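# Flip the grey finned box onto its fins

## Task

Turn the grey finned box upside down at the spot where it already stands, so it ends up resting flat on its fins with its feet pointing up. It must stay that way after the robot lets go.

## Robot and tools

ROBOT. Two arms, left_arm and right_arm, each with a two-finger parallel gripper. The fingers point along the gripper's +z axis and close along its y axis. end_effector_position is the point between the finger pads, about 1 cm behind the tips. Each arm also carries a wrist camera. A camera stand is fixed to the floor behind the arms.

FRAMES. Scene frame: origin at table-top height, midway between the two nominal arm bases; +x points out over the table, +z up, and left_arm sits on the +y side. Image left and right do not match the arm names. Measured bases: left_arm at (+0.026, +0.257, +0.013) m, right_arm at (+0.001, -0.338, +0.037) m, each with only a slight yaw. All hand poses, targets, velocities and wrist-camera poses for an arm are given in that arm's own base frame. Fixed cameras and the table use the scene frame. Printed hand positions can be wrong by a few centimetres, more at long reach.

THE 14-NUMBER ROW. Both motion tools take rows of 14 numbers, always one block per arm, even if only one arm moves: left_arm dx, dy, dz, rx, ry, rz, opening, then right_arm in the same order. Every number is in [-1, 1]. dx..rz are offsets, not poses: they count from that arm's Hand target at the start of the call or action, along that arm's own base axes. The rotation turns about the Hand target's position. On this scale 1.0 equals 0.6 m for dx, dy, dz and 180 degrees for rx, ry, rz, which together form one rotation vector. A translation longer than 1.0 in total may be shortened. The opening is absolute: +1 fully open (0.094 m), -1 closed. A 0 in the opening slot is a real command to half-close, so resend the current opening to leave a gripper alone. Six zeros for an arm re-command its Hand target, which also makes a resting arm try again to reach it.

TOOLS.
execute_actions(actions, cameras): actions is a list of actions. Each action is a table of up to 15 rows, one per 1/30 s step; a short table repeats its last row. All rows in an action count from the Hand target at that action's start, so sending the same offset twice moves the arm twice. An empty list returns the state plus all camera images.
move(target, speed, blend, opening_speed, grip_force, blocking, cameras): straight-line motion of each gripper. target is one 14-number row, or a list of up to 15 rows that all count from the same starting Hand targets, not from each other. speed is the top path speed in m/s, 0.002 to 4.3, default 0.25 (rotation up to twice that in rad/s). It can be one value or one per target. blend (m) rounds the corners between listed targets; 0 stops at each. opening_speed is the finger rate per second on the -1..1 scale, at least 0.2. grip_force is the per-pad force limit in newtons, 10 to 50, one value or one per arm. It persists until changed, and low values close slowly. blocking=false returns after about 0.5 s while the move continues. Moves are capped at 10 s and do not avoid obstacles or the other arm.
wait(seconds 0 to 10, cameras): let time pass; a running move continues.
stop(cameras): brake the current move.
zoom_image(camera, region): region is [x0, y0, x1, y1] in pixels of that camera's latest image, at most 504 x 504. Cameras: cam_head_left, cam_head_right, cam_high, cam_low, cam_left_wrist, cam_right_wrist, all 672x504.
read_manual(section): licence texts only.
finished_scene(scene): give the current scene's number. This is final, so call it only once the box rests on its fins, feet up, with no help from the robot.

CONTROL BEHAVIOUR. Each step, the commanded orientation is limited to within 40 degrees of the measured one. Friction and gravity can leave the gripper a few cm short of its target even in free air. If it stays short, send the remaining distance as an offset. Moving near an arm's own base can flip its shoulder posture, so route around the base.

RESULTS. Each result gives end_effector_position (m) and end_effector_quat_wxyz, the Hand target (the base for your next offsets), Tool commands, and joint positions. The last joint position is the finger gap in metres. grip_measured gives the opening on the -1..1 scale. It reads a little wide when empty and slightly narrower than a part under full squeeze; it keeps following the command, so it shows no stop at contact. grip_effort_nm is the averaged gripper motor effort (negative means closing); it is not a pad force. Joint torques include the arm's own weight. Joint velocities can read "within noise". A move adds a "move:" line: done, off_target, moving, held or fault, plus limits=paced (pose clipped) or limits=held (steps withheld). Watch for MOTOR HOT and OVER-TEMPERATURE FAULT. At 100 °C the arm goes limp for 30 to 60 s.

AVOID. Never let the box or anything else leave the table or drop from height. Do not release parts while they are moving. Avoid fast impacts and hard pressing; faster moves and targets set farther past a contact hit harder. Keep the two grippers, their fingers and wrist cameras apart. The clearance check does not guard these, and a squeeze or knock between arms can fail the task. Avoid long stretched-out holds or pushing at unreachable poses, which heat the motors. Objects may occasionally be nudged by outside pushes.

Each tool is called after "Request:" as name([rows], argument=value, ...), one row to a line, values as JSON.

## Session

Request:
execute_actions(actions=[])

Request:
zoom_image(camera="cam_head_right", region=[280, 190, 420, 330])

Scene clock: 0.00 s.
left_arm: end_effector_position=(+0.6527, -0.4944, +0.2907) grip_measured=+1.000 grip_effort_nm=n/a end_effector_quat_wxyz=(+0.305, +0.732, +0.607, -0.050) | right_arm: end_effector_position=(+0.3471, -0.2391, +0.2552) grip_measured=+1.000 grip_effort_nm=n/a end_effector_quat_wxyz=(+0.253, +0.692, +0.642, -0.215)
Joint positions: left_arm=[-0.593 2.294 2.624 -1.321 0.258 1.085 0.094] | right_arm=[-0.362 1.247 1.116 -1.135 0.614 1.186 0.094]
Joint velocities: within noise
Joint torques (N m): no reading
Heat: left arm: hottest elbow 35 °C; right arm: hottest elbow 33 °C.
Hand target: left_arm +0.6557, -0.4964, +0.2943; +0.312, +0.731, +0.605, -0.048 | right_arm +0.3536, -0.2416, +0.2670; +0.264, +0.693, +0.637, -0.209
Tool commands: left_gripper/opening=+1.0 right_gripper/opening=+1.0

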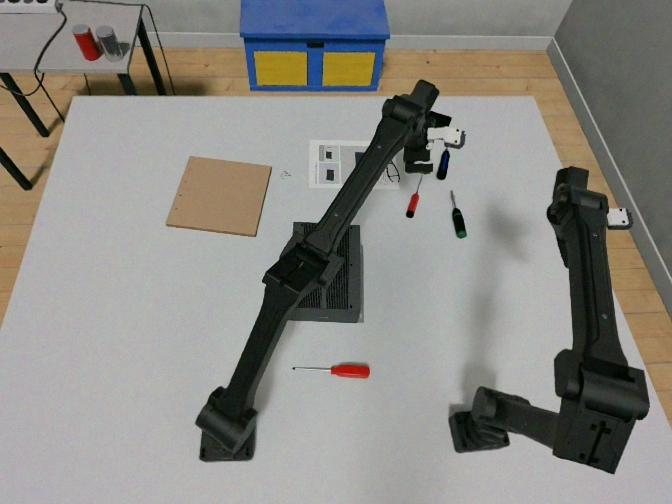

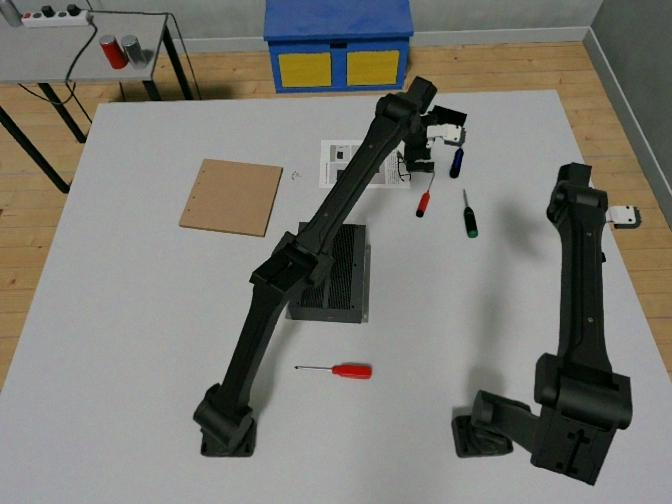

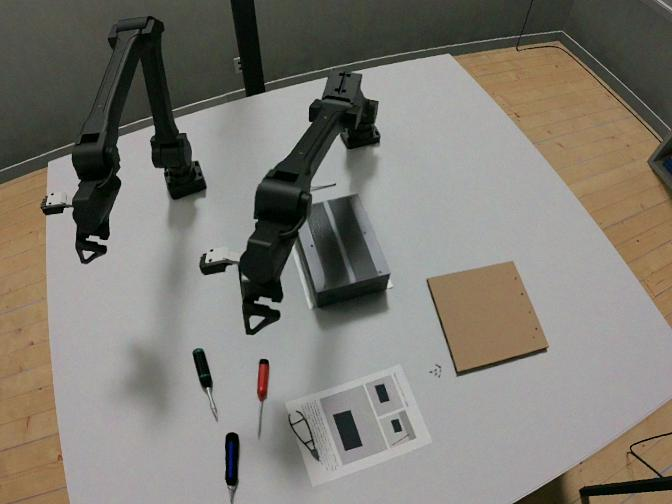

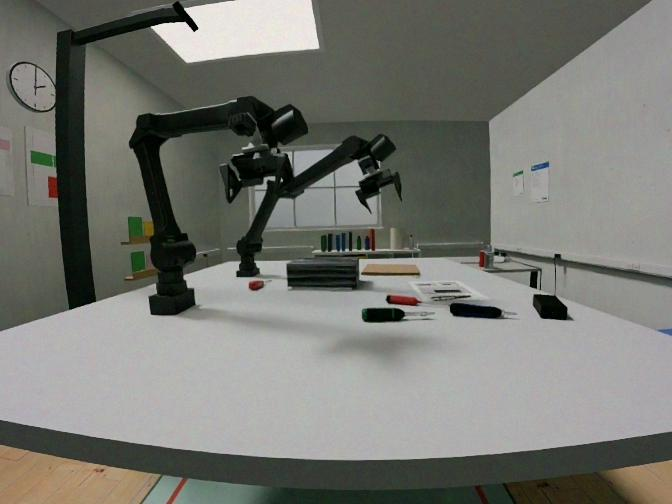

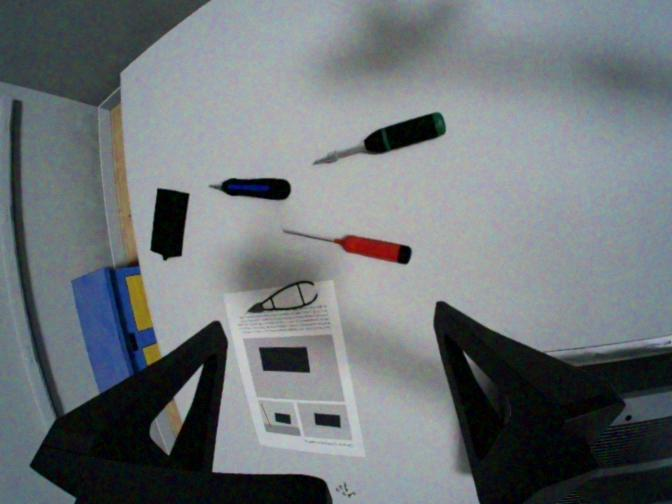

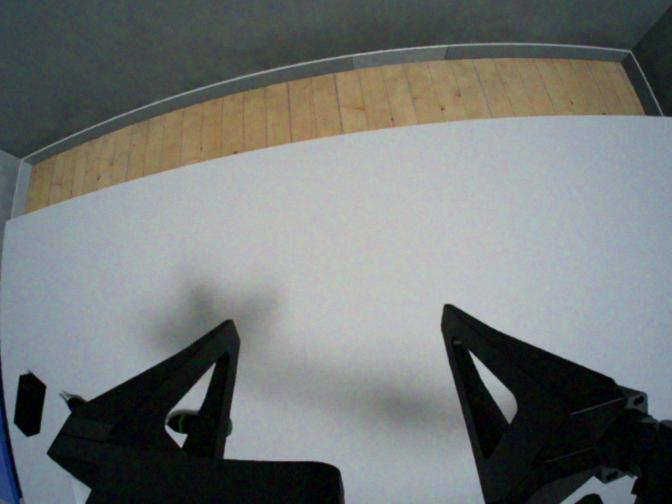

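Scaled by 3.600.

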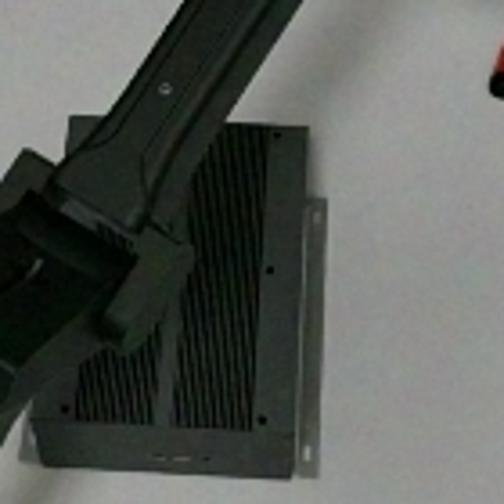

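Request:
zoom_image(camera="cam_low", region=[270, 240, 380, 310])

Request:
zoom_image(camera="cam_high", region=[280, 180, 410, 320])

Scaled by 4.582.

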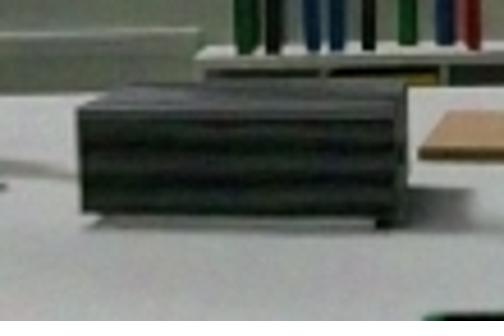

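Scaled by 3.600.

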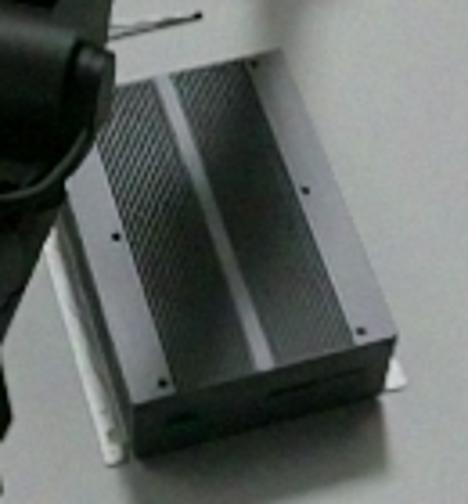

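Request:
move([
  [0.0,0.58,0.0,0,0,0.2,1.0, 0,0,0,0,0,0,1.0],
  [-0.4,0.85,0.0,0,0,0.38,1.0, 0,0,0,0,0,0,1.0],
], speed=0.25, blend=[0.1, 0], cameras=["cam_head_left","cam_head_right","cam_high","cam_low"])

Request:
zoom_image(camera="cam_head_right", region=[270, 190, 410, 330])

Request:
zoom_image(camera="cam_low", region=[270, 240, 380, 310])

Scene clock: 64.50 s.
left_arm: end_effector_position=(+0.4189, +0.0101, +0.2950) grip_measured=+1.000 grip_effort_nm=0.02 end_effector_quat_wxyz=(+0.288, +0.273, +0.907, +0.136) | right_arm: end_effector_position=(+0.3471, -0.2391, +0.2552) grip_measured=+1.000 grip_effort_nm=-0.01 end_effector_quat_wxyz=(+0.253, +0.692, +0.642, -0.215)
Joint positions: left_arm=[-0.016 1.04 1.043 -0.932 -0.1 0.602 0.094] | right_arm=[-0.362 1.247 1.116 -1.135 0.614 1.186 0.094]
Joint torques (N m): left_arm=[-0.15 -5.6 9.65 1.43 0 -0.36] | right_arm=[-0.73 -7.24 10.04 1.17 0.47 -0.05]
Heat: left arm: hottest elbow 45 °C; right arm: hottest elbow 43 °C.
Hand target: left_arm +0.4156, +0.0136, +0.2943; +0.285, +0.264, +0.911, +0.135 | right_arm +0.3536, -0.2416, +0.2670; +0.264, +0.693, +0.637, -0.209
Off the commanded pose: left_arm 0.005 m, 1 deg | right_arm 0.014 m, 2 deg.
move: off_target (right_arm)
Images, in order (width x height): cam_head_left 672x504, cam_head_right 672x504, cam_high 672x504, cam_low 672x504.

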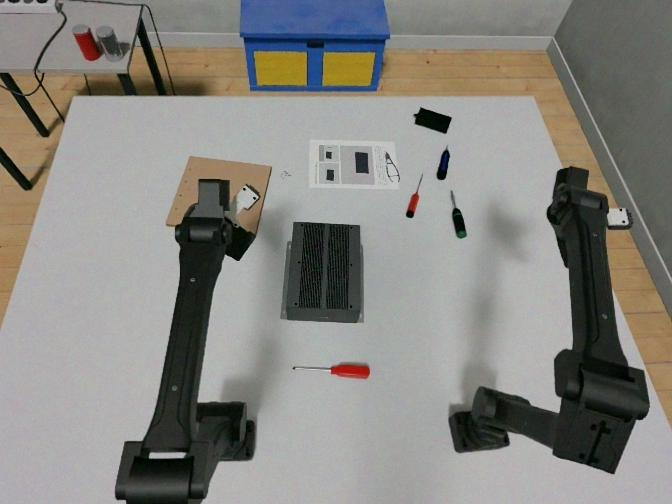

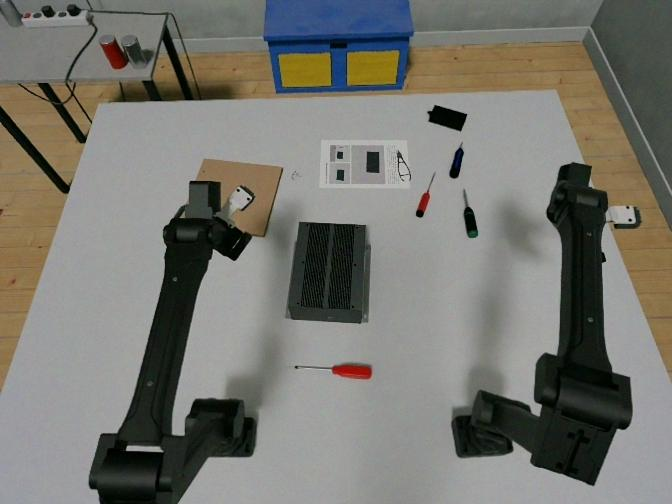

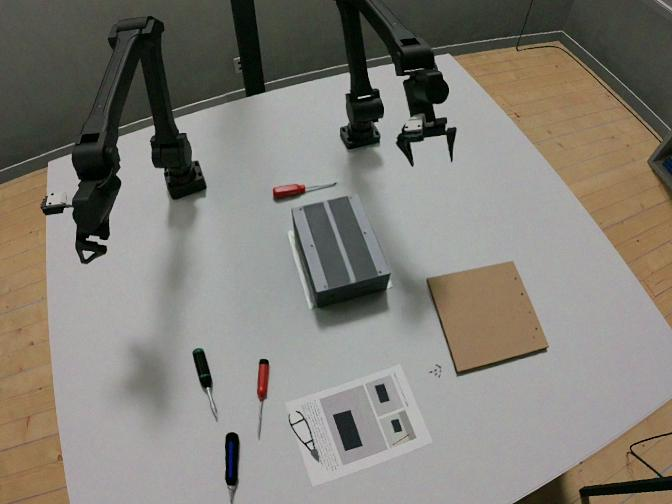

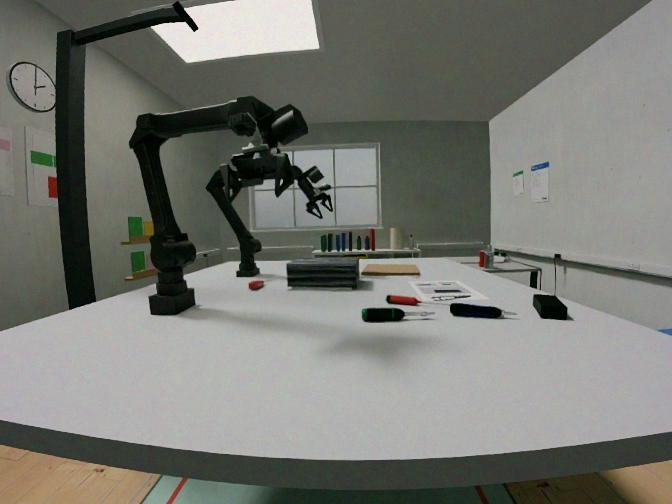

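Scaled by 3.600.

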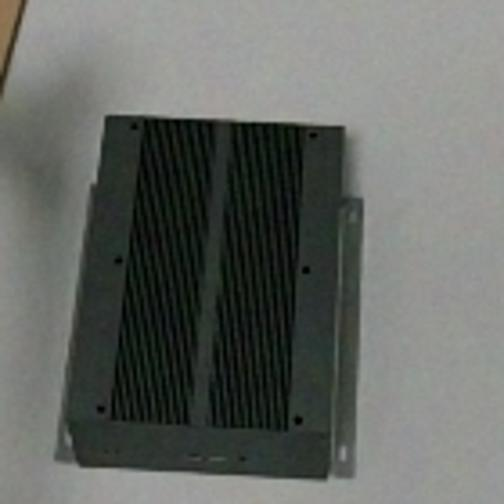

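Scaled by 4.582.

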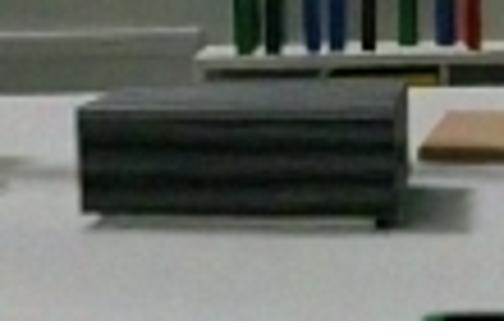

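Request:
move([
  [0,0,0,0,0,0,1.0, 0.194,0.3693,-0.0283,0.1737,-0.1117,0.2193,1.0],
  [0,0,0,0,0,0,1.0, 0.094,0.636,-0.245,0.3472,-0.2234,0.4383,1.0],
], speed=0.2, blend=[0.08, 0], cameras=["cam_head_right","cam_low","cam_right_wrist"])

Scene clock: 119.07 s.
left_arm: end_effector_position=(+0.4189, +0.0101, +0.2950) grip_measured=+1.000 grip_effort_nm=0.02 end_effector_quat_wxyz=(+0.288, +0.273, +0.908, +0.136) | right_arm: end_effector_position=(+0.4100, +0.1338, +0.1204) grip_measured=+1.000 grip_effort_nm=-0.01 end_effector_quat_wxyz=(+0.150, +0.221, +0.801, +0.536)
Joint positions: left_arm=[-0.016 1.04 1.043 -0.932 -0.1 0.601 0.094] | right_arm=[-0.011 1.367 0.537 0.147 -0.924 0.992 0.094]
Joint torques (N m): left_arm=[-0.21 -5.54 9.66 1.43 -0.01 -0.36] | right_arm=[0.62 -6.89 6.16 2.44 -0.51 0]
Heat: left arm: hottest elbow 47 °C; right arm: hottest elbow 45 °C.
Hand target: left_arm +0.4156, +0.0136, +0.2943; +0.285, +0.264, +0.911, +0.135 | right_arm +0.4100, +0.1400, +0.1200; +0.146, +0.216, +0.800, +0.540
Off the commanded pose: left_arm 0.005 m, 1 deg | right_arm 0.006 m, 1 deg.
move: done
Images, in order (width x height): cam_head_right 672x504, cam_low 672x504, cam_right_wrist 672x504.

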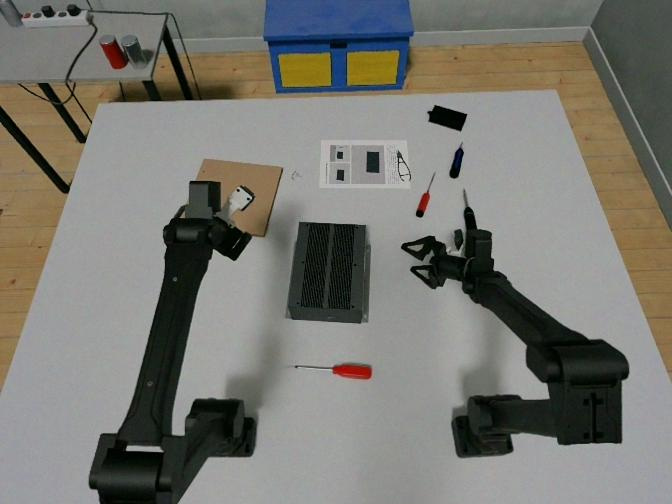

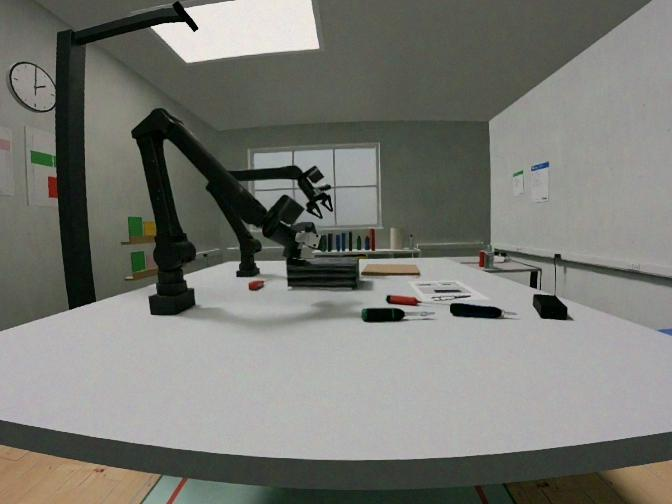

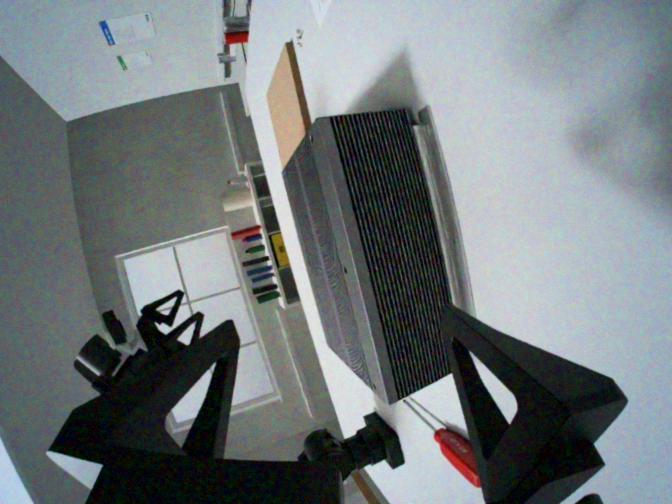

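Request:
move(target=[0,0,0,0,0,0,1.0, 0.039,0.108,-0.15,0,0,0,1.0], speed=0.1, cameras=["cam_right_wrist","cam_low"])

Request:
zoom_image(camera="cam_low", region=[270, 220, 400, 310])

Request:
zoom_image(camera="cam_right_wrist", region=[370, 180, 570, 340])

Scene clock: 138.00 s.
left_arm: end_effector_position=(+0.4189, +0.0101, +0.2950) grip_measured=+1.000 grip_effort_nm=0.02 end_effector_quat_wxyz=(+0.288, +0.273, +0.908, +0.136) | right_arm: end_effector_position=(+0.4223, +0.1972, +0.0233) grip_measured=+1.000 grip_effort_nm=-0.01 end_effector_quat_wxyz=(+0.138, +0.225, +0.804, +0.533)
Joint positions: left_arm=[-0.016 1.04 1.043 -0.932 -0.1 0.601 0.094] | right_arm=[0.172 1.744 0.524 0.632 -0.781 1.152 0.094]
Joint torques (N m): left_arm=[-0.09 -5.54 9.68 1.39 0 -0.37] | right_arm=[0.5 -8.82 5.68 2.65 -0.14 0]
Heat: left arm: hottest elbow 47 °C; right arm: hottest elbow 42 °C.
Hand target: left_arm +0.4156, +0.0136, +0.2943; +0.285, +0.264, +0.911, +0.135 | right_arm +0.4334, +0.2049, +0.0300; +0.146, +0.216, +0.800, +0.540
Off the commanded pose: left_arm 0.005 m, 1 deg | right_arm 0.015 m, 2 deg.
move: off_target (right_arm)
Images, in order (width x height): cam_low 672x504, cam_right_wrist 672x504.

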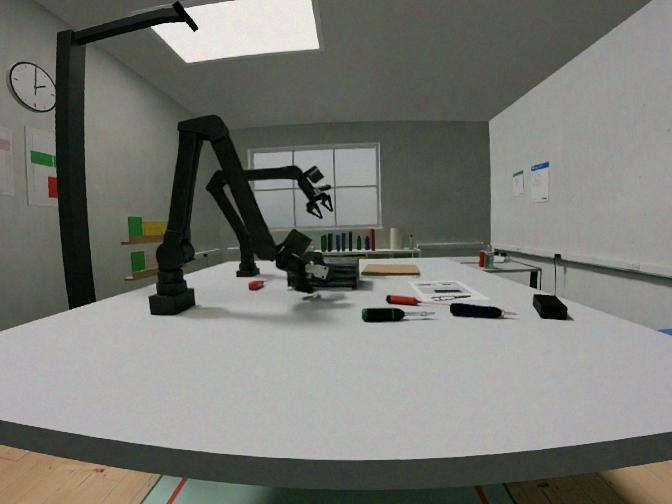

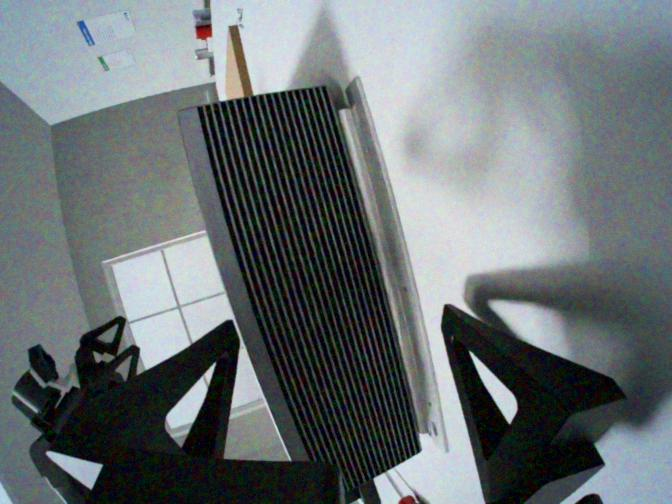

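Scaled by 3.877.

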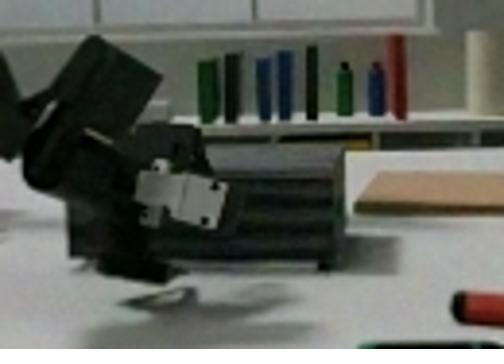

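Scaled by 2.520 from the camera's 672x504 image, which has a finer 960x720 frame.

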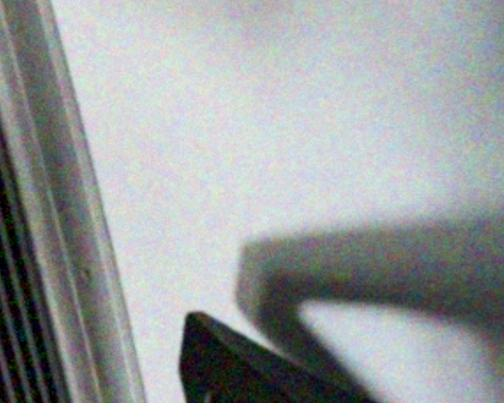

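Request:
execute_actions(actions=[], cameras=["cam_head_right","cam_low","cam_right_wrist"])

Scene clock: 183.70 s.
left_arm: end_effector_position=(+0.4189, +0.0101, +0.2950) grip_measured=+1.000 grip_effort_nm=0.02 end_effector_quat_wxyz=(+0.288, +0.273, +0.908, +0.136) | right_arm: end_effector_position=(+0.4223, +0.1972, +0.0233) grip_measured=+1.000 grip_effort_nm=-0.01 end_effector_quat_wxyz=(+0.138, +0.225, +0.804, +0.533)
Joint positions: left_arm=[-0.016 1.04 1.043 -0.932 -0.1 0.601 0.094] | right_arm=[0.172 1.744 0.524 0.632 -0.781 1.152 0.094]
Joint velocities: within noise
Joint torques (N m): left_arm=[-0.09 -5.6 9.69 1.4 -0.01 -0.36] | right_arm=[0.21 -9.7 5.75 2.58 -0.15 -0.02]
Heat: left arm: hottest elbow 47 °C; right arm: hottest elbow 38 °C.
Hand target: left_arm +0.4156, +0.0136, +0.2943; +0.285, +0.264, +0.911, +0.135 | right_arm +0.4334, +0.2049, +0.0300; +0.146, +0.216, +0.800, +0.540
Tool commands: left_gripper/opening=+1.0 right_gripper/opening=+1.0
Off the commanded pose: left_arm 0.005 m, 1 deg | right_arm 0.015 m, 2 deg.
Images, in order (width x height): cam_head_right 672x504, cam_low 672x504, cam_right_wrist 672x504.

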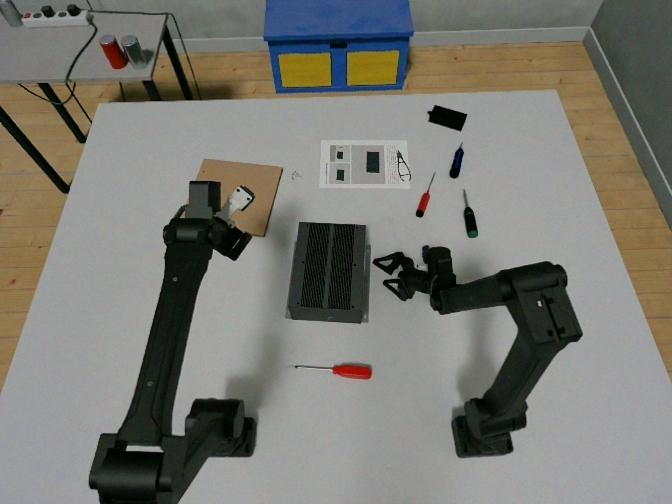

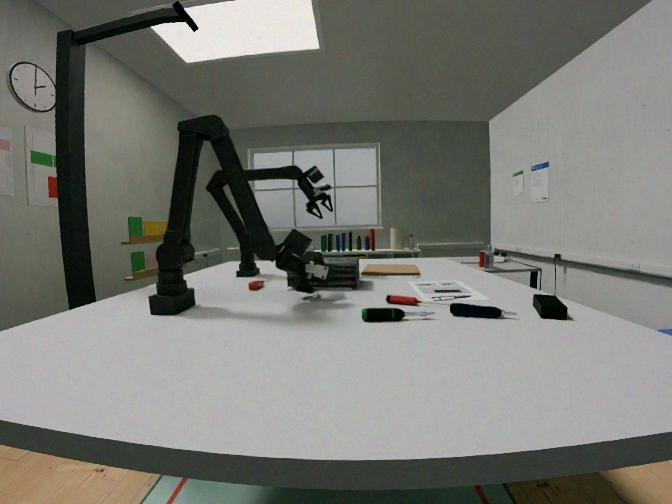

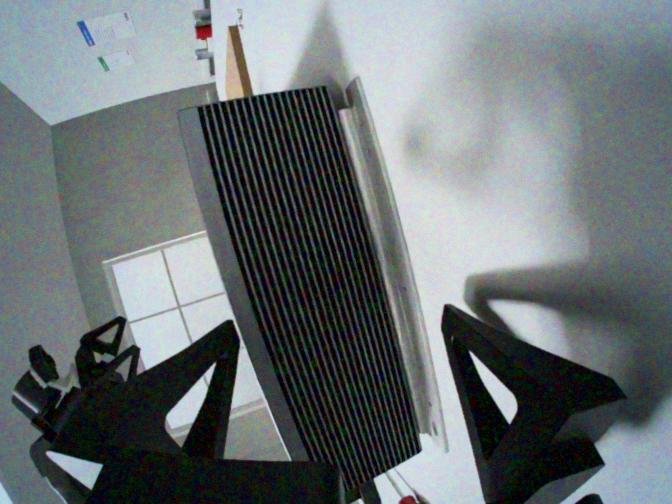

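Request:
move(target=[-0.2, 0.2, 0.05, 0,0,0, 1, 0.01, 0, -0.018, 0,0,0, 1], speed=[0.1], cameras=["cam_right_wrist","cam_low"])

Request:
zoom_image(camera="cam_low", region=[270, 220, 400, 310])

Scene clock: 215.57 s.
left_arm: end_effector_position=(+0.2990, +0.1323, +0.3191) grip_measured=+1.000 grip_effort_nm=0.02 end_effector_quat_wxyz=(+0.284, +0.262, +0.913, +0.131) | right_arm: end_effector_position=(+0.4287, +0.1983, +0.0141) grip_measured=+1.000 grip_effort_nm=-0.01 end_effector_quat_wxyz=(+0.139, +0.225, +0.804, +0.533)
Joint positions: left_arm=[0.537 0.813 0.992 -1.149 0.224 1.026 0.094] | right_arm=[0.172 1.789 0.542 0.66 -0.781 1.152 0.094]
Joint torques (N m): left_arm=[-0.03 -2.14 10.32 1.33 0.37 -0.09] | right_arm=[-0.26 -9.35 5.52 2.61 -0.2 -0.02]
Heat: left arm: hottest elbow 47 °C; right arm: hottest elbow 37 °C.
Hand target: left_arm +0.2957, +0.1336, +0.3244; +0.285, +0.264, +0.911, +0.135 | right_arm +0.4395, +0.2049, +0.0193; +0.146, +0.216, +0.800, +0.540
Off the commanded pose: left_arm 0.006 m, 1 deg | right_arm 0.014 m, 2 deg.
move: off_target (right_arm)
Images, in order (width x height): cam_low 672x504, cam_right_wrist 672x504.

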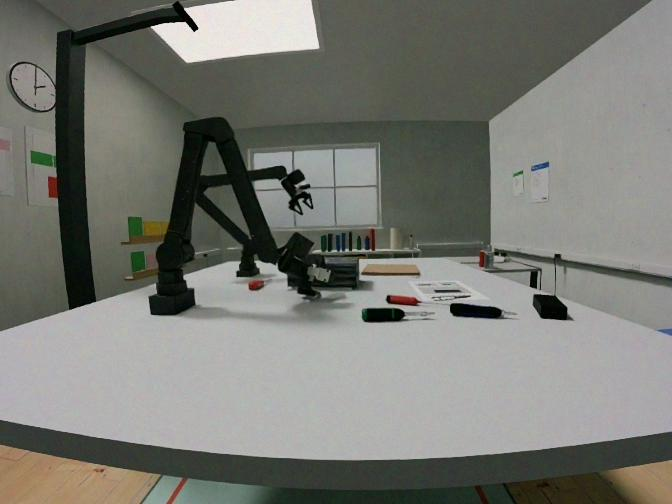

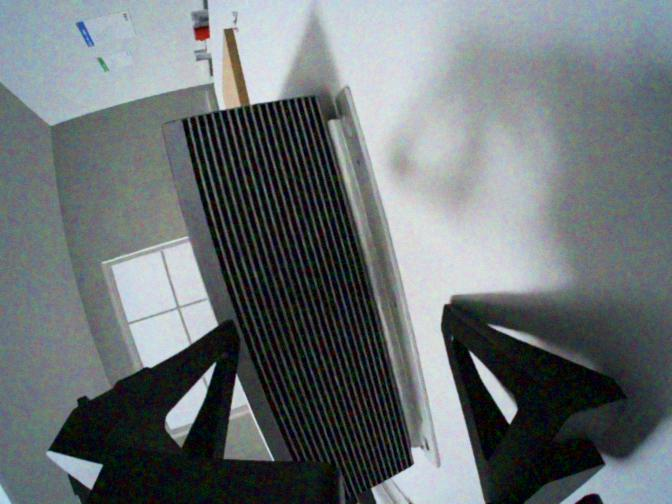

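Scaled by 3.877.

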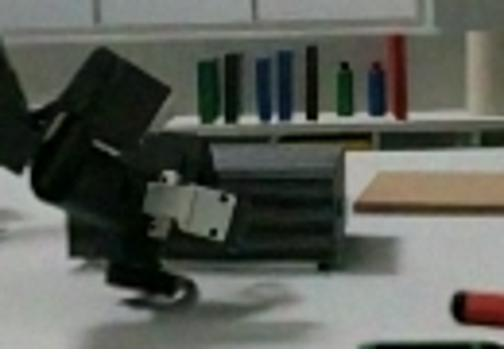

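Request:
move(target=[0,0,0, 0,0,0, 1, 0.0, 0.05, 0.0, 0,0,0, 1], speed=[0.04], cameras=["cam_right_wrist","cam_head_right"])

Request:
zoom_image(camera="cam_right_wrist", region=[330, 230, 510, 365])

Request:
zoom_image(camera="cam_head_right", region=[270, 200, 450, 335])

Scene clock: 229.57 s.
left_arm: end_effector_position=(+0.2990, +0.1323, +0.3192) grip_measured=+1.000 grip_effort_nm=0.02 end_effector_quat_wxyz=(+0.284, +0.263, +0.913, +0.131) | right_arm: end_effector_position=(+0.4308, +0.2200, +0.0130) grip_measured=+1.000 grip_effort_nm=-0.01 end_effector_quat_wxyz=(+0.142, +0.232, +0.803, +0.530)
Joint positions: left_arm=[0.537 0.813 0.992 -1.149 0.225 1.027 0.094] | right_arm=[0.236 1.802 0.552 0.697 -0.713 1.207 0.094]
Joint torques (N m): left_arm=[0.03 -2.32 10.29 1.29 0.37 -0.1] | right_arm=[1.73 -9.64 5.46 2.54 -0.21 0]
Heat: left arm: hottest elbow 47 °C; right arm: hottest elbow 37 °C.
Hand target: left_arm +0.2957, +0.1335, +0.3244; +0.285, +0.264, +0.911, +0.135 | right_arm +0.4394, +0.2350, +0.0192; +0.146, +0.216, +0.800, +0.540
Off the commanded pose: left_arm 0.006 m, 1 deg | right_arm 0.018 m, 2 deg.
move: off_target (right_arm)
Images, in order (width x height): cam_head_right 672x504, cam_right_wrist 672x504.

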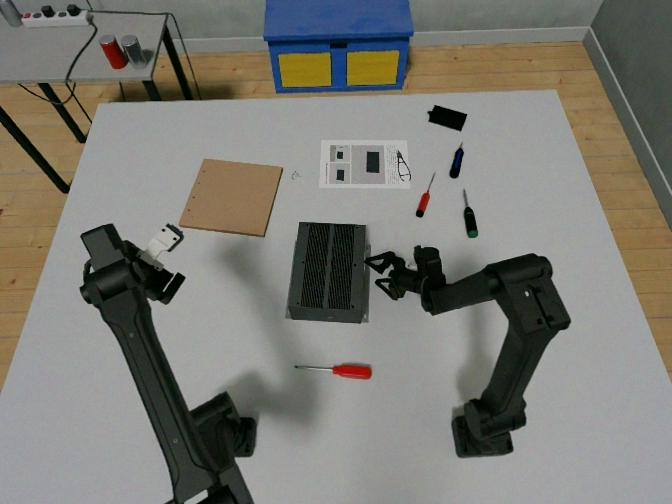

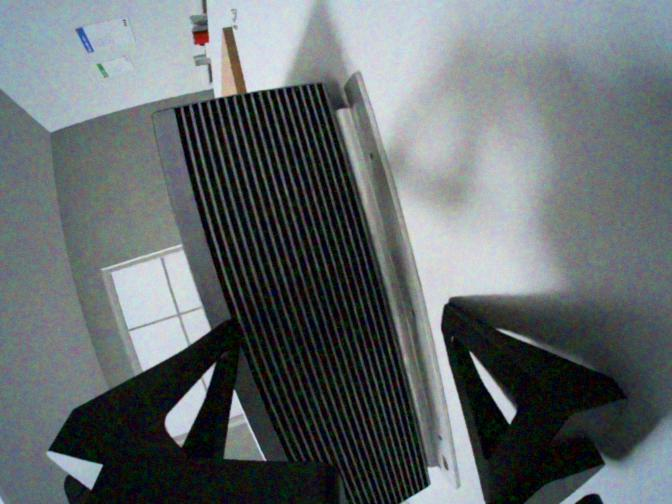

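Scaled by 2.800 from the camera's 672x504 image, which has a finer 960x720 frame.

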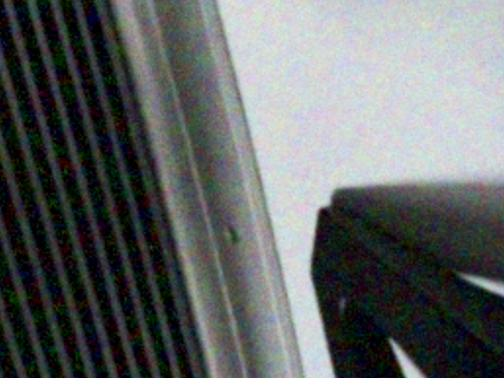

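Scaled by 2.800.

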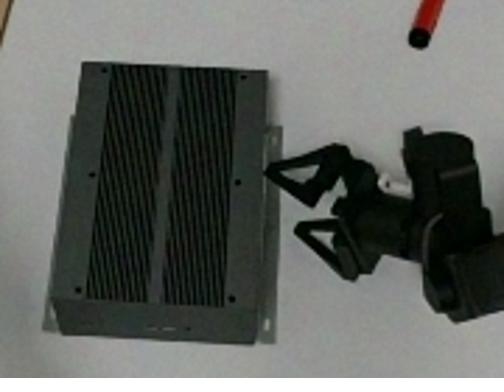

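Request:
zoom_image(camera="cam_head_right", region=[350, 230, 410, 275])

Request:
zoom_image(camera="cam_right_wrist", region=[330, 60, 470, 165])

Request:
execute_actions(actions=[], cameras=["cam_low", "cam_head_left", "cam_high"])

Request:
zoom_image(camera="cam_low", region=[280, 250, 370, 300])

Scaled by 8.400.

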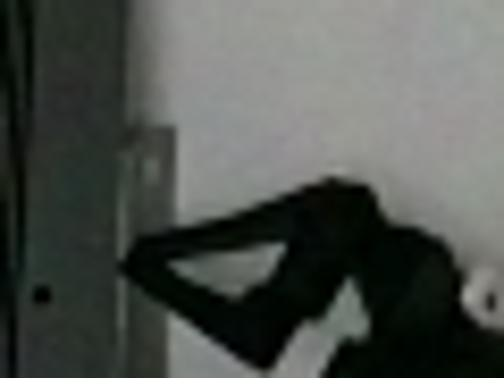

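Scaled by 3.600 from the camera's 672x504 image, which has a finer 960x720 frame.

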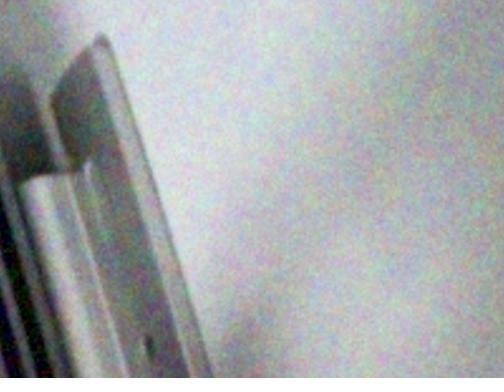

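Scene clock: 364.73 s.
left_arm: end_effector_position=(+0.2990, +0.1323, +0.3192) grip_measured=+1.000 grip_effort_nm=0.02 end_effector_quat_wxyz=(+0.284, +0.263, +0.913, +0.131) | right_arm: end_effector_position=(+0.4308, +0.2200, +0.0130) grip_measured=+1.000 grip_effort_nm=-0.01 end_effector_quat_wxyz=(+0.142, +0.232, +0.803, +0.530)
Joint positions: left_arm=[0.537 0.813 0.992 -1.149 0.225 1.027 0.094] | right_arm=[0.236 1.802 0.552 0.698 -0.713 1.207 0.094]
Joint velocities: within noise
Joint torques (N m): left_arm=[0.09 -2.32 10.29 1.31 0.37 -0.11] | right_arm=[1.32 -9.52 5.72 2.54 -0.22 -0.04]
Heat: left arm: hottest elbow 48 °C; right arm: hottest elbow 37 °C.
Hand target: left_arm +0.2957, +0.1335, +0.3244; +0.285, +0.264, +0.911, +0.135 | right_arm +0.4394, +0.2350, +0.0193; +0.146, +0.216, +0.800, +0.540
Tool commands: left_gripper/opening=+1.0 right_gripper/opening=+1.0
Off the commanded pose: left_arm 0.006 m, 1 deg | right_arm 0.018 m, 2 deg.
Images, in order (width x height): cam_head_left 672x504, cam_high 672x504, cam_low 672x504.

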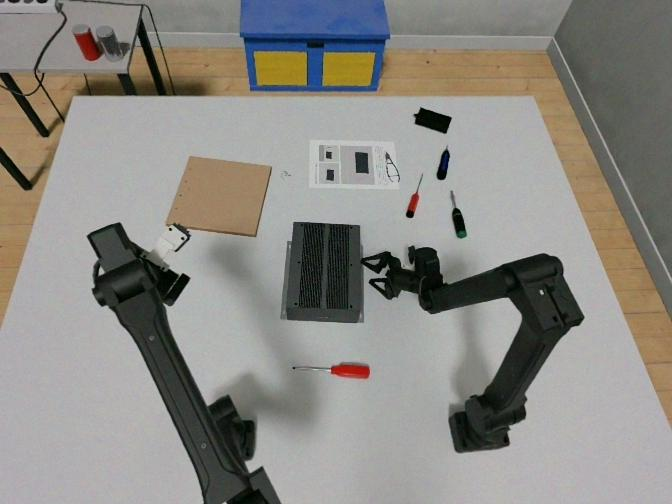

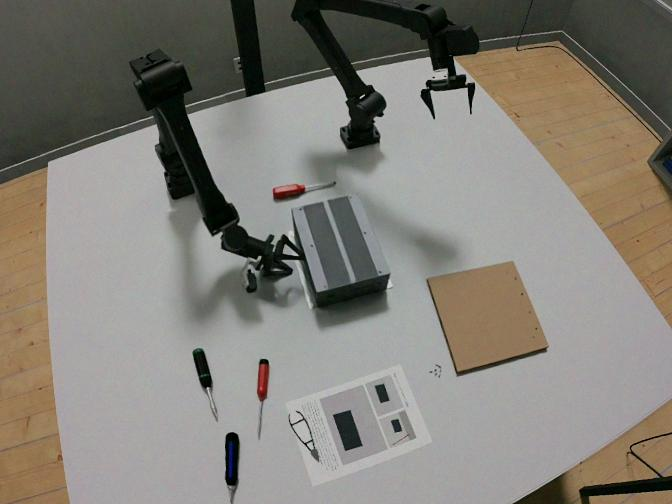

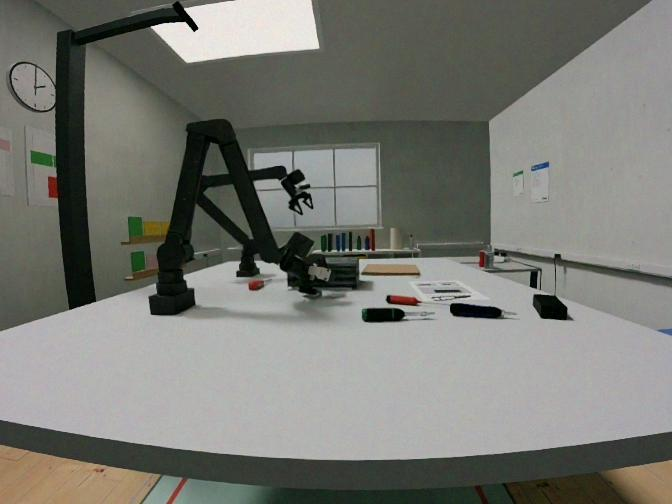

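Scaled by 5.600.

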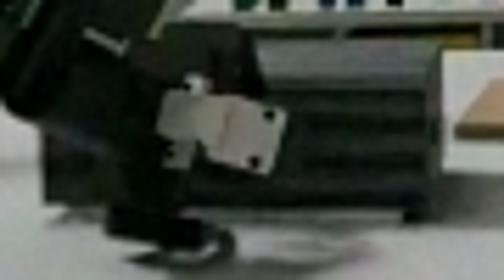

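Request:
move(target=[0,0,0,0,0,0,-1, 0,-0.1,0.01,0,0,0,1], speed=[0.08])

Request:
move(target=[0.202,-0.306,-0.291,-0.246,0.2315,0.122,-1, -0.15,-0.23,0.33,0,0,0,1], speed=[0.2], cameras=["cam_head_right","cam_left_wrist"])

Scene clock: 533.10 s.
left_arm: end_effector_position=(+0.2990, +0.1323, +0.3192) grip_measured=-0.988 grip_effort_nm=-0.60 end_effector_quat_wxyz=(+0.284, +0.263, +0.913, +0.131) | right_arm: end_effector_position=(+0.4327, +0.1796, +0.0184) grip_measured=+1.000 grip_effort_nm=-0.01 end_effector_quat_wxyz=(+0.136, +0.220, +0.802, +0.539)
Joint positions: left_arm=[0.537 0.813 0.992 -1.149 0.225 1.028 0.001] | right_arm=[0.113 1.778 0.552 0.612 -0.845 1.106 0.094]
Joint torques (N m): left_arm=[0.09 -2.2 10.28 1.32 0.37 -0.11] | right_arm=[-2.08 -10.93 4.37 1.66 -0.45 -0.16]
Heat: left arm: hottest elbow 49 °C; right arm: hottest elbow 37 °C.
Hand target: left_arm +0.2957, +0.1335, +0.3244; +0.285, +0.264, +0.911, +0.135 | right_arm +0.4395, +0.1748, +0.0253; +0.146, +0.216, +0.800, +0.540
Off the commanded pose: left_arm 0.006 m, 1 deg | right_arm 0.011 m, 1 deg.
move: off_target (right_arm)

Scene clock: 537.07 s.
left_arm: end_effector_position=(+0.4003, -0.0475, +0.1429) grip_measured=-0.988 grip_effort_nm=-0.60 end_effector_quat_wxyz=(-0.012, -0.002, +0.966, -0.259) | right_arm: end_effector_position=(+0.3365, +0.0462, +0.2055) grip_measured=+1.000 grip_effort_nm=-0.01 end_effector_quat_wxyz=(+0.126, +0.225, +0.800, +0.542)
Joint positions: left_arm=[0.099 1.491 1.098 -1.26 0.519 0.117 0.001] | right_arm=[-0.349 1.074 0.658 -0.802 -1.152 0.428 0.094]
Joint torques (N m): left_arm=[-1.44 -8.7 11.29 0.73 0.53 -0.28] | right_arm=[-2.14 -3.84 11.12 0.77 -0.78 -0.29]
Heat: left arm: hottest elbow 49 °C; right arm: hottest elbow 37 °C.
Hand target: left_arm +0.4169, -0.0500, +0.1498; -0.001, +0.000, +0.966, -0.259 | right_arm +0.3495, +0.0369, +0.2233; +0.146, +0.216, +0.800, +0.540
Off the commanded pose: left_arm 0.018 m, 1 deg | right_arm 0.024 m, 3 deg.
move: off_target (left_arm, right_arm)
Images, in order (width x height): cam_head_right 672x504, cam_left_wrist 672x504.

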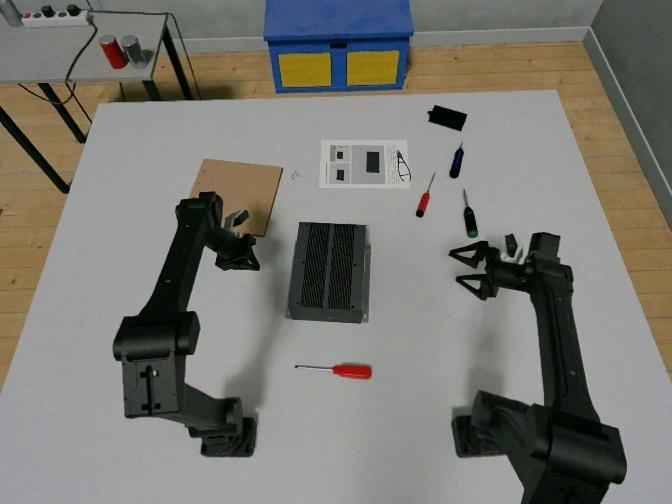

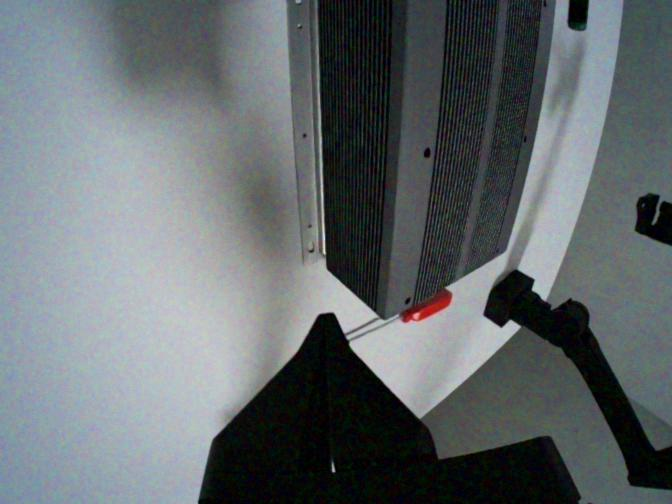

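Request:
move(target=[0.015,0.0,-0.213,0,0,0,-1, 0,0,0,0,0,0,1], speed=[0.12], cameras=["cam_head_right","cam_left_wrist"])

Request:
zoom_image(camera="cam_head_right", region=[200, 200, 400, 350])

Scene clock: 548.20 s.
left_arm: end_effector_position=(+0.4257, -0.0455, +0.0299) grip_measured=-0.988 grip_effort_nm=-0.60 end_effector_quat_wxyz=(+0.006, +0.002, +0.966, -0.257) | right_arm: end_effector_position=(+0.3365, +0.0461, +0.2055) grip_measured=+1.000 grip_effort_nm=-0.01 end_effector_quat_wxyz=(+0.126, +0.224, +0.800, +0.541)
Joint positions: left_arm=[0.098 1.691 1 -0.922 0.519 0.114 0.001] | right_arm=[-0.349 1.074 0.658 -0.802 -1.152 0.427 0.094]
Joint torques (N m): left_arm=[-1.55 -10.17 6.9 1.11 0.51 -0.29] | right_arm=[-1.38 -3.96 11.02 0.79 -0.76 -0.2]
Heat: left arm: hottest elbow 49 °C; right arm: hottest elbow 40 °C.
Hand target: left_arm +0.4260, -0.0500, +0.0220; -0.001, +0.000, +0.966, -0.259 | right_arm +0.3495, +0.0368, +0.2233; +0.146, +0.216, +0.800, +0.540
Off the commanded pose: left_arm 0.009 m, 1 deg | right_arm 0.024 m, 2 deg.
move: off_target (right_arm)
Images, in order (width x height): cam_head_right 672x504, cam_left_wrist 672x504.

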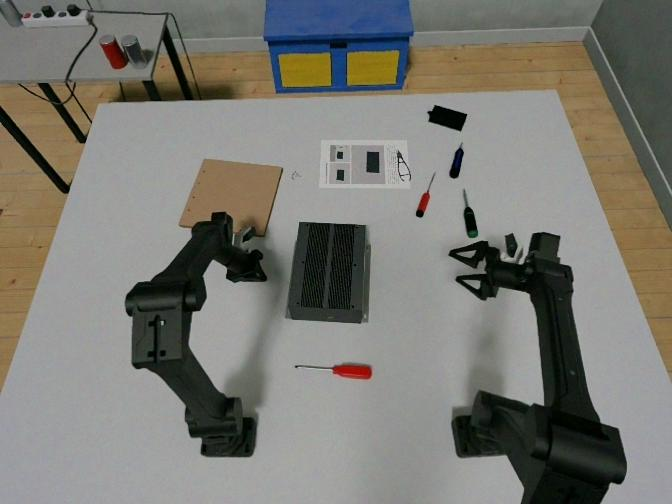

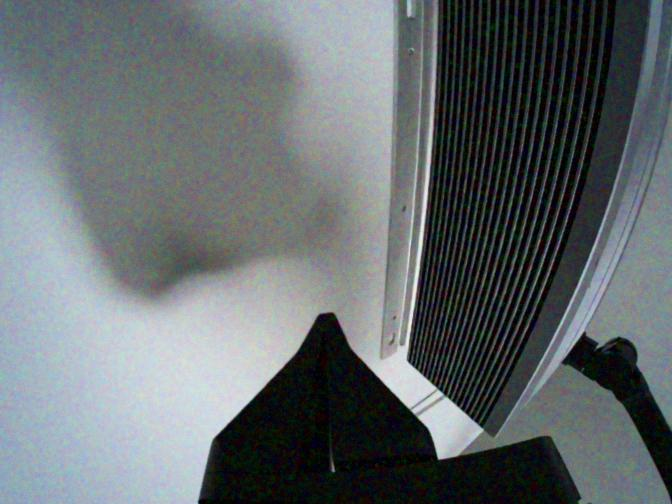

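Scaled by 2.520.

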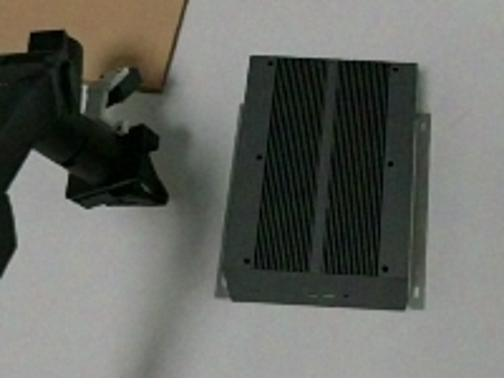

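Request:
move([
  [0.02,-0.12,0.0,0,0,0,-1, 0,0,0,0,0,0,1],
  [0.012,-0.378,0.0,0,0,0,-1, 0,0,0,0,0,0,1],
], speed=[0.08,0.05], blend=[0.01,0], cameras=["cam_head_right","cam_left_wrist"])

Request:
zoom_image(camera="cam_head_right", region=[250, 200, 450, 350])

Scene clock: 567.40 s.
left_arm: end_effector_position=(+0.4210, -0.2446, +0.0175) grip_measured=-0.988 grip_effort_nm=-0.60 end_effector_quat_wxyz=(-0.010, -0.022, +0.970, -0.242) | right_arm: end_effector_position=(+0.3365, +0.0461, +0.2055) grip_measured=+1.000 grip_effort_nm=-0.01 end_effector_quat_wxyz=(+0.126, +0.224, +0.800, +0.541)
Joint positions: left_arm=[-0.367 1.733 1.022 -0.679 0.456 -0.455 0.001] | right_arm=[-0.349 1.074 0.658 -0.802 -1.152 0.427 0.094]
Joint torques (N m): left_arm=[-4.6 -10.4 10.81 2 1.19 -0.27] | right_arm=[-1.96 -3.37 11.22 0.66 -0.8 -0.19]
Heat: left arm: hottest elbow 47 °C; right arm: hottest elbow 44 °C.
Hand target: left_arm +0.4331, -0.2769, +0.0220; -0.001, +0.000, +0.966, -0.259 | right_arm +0.3495, +0.0368, +0.2233; +0.146, +0.216, +0.800, +0.540
Off the commanded pose: left_arm 0.035 m, 3 deg | right_arm 0.024 m, 2 deg.
move: off_target (left_arm, right_arm)
Images, in order (width x height): cam_head_right 672x504, cam_left_wrist 672x504.

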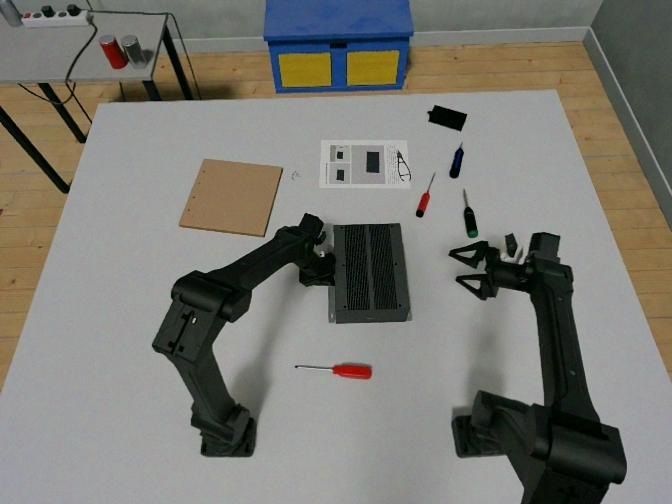

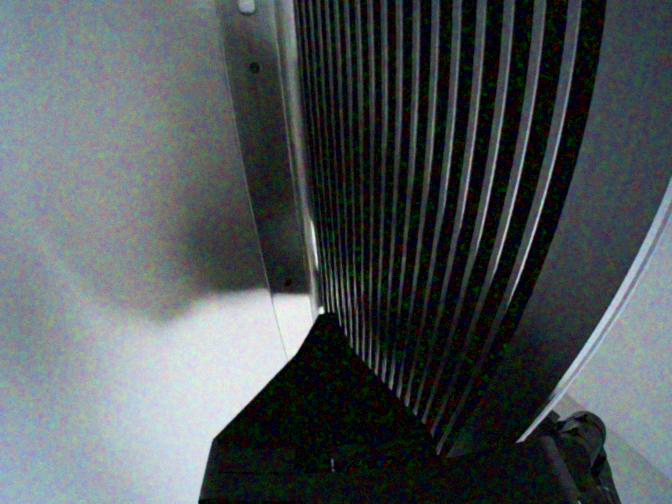

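Scaled by 2.520.

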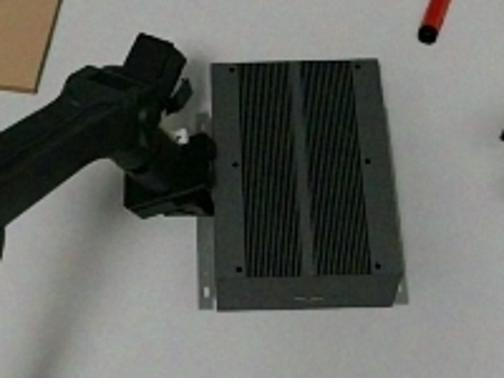

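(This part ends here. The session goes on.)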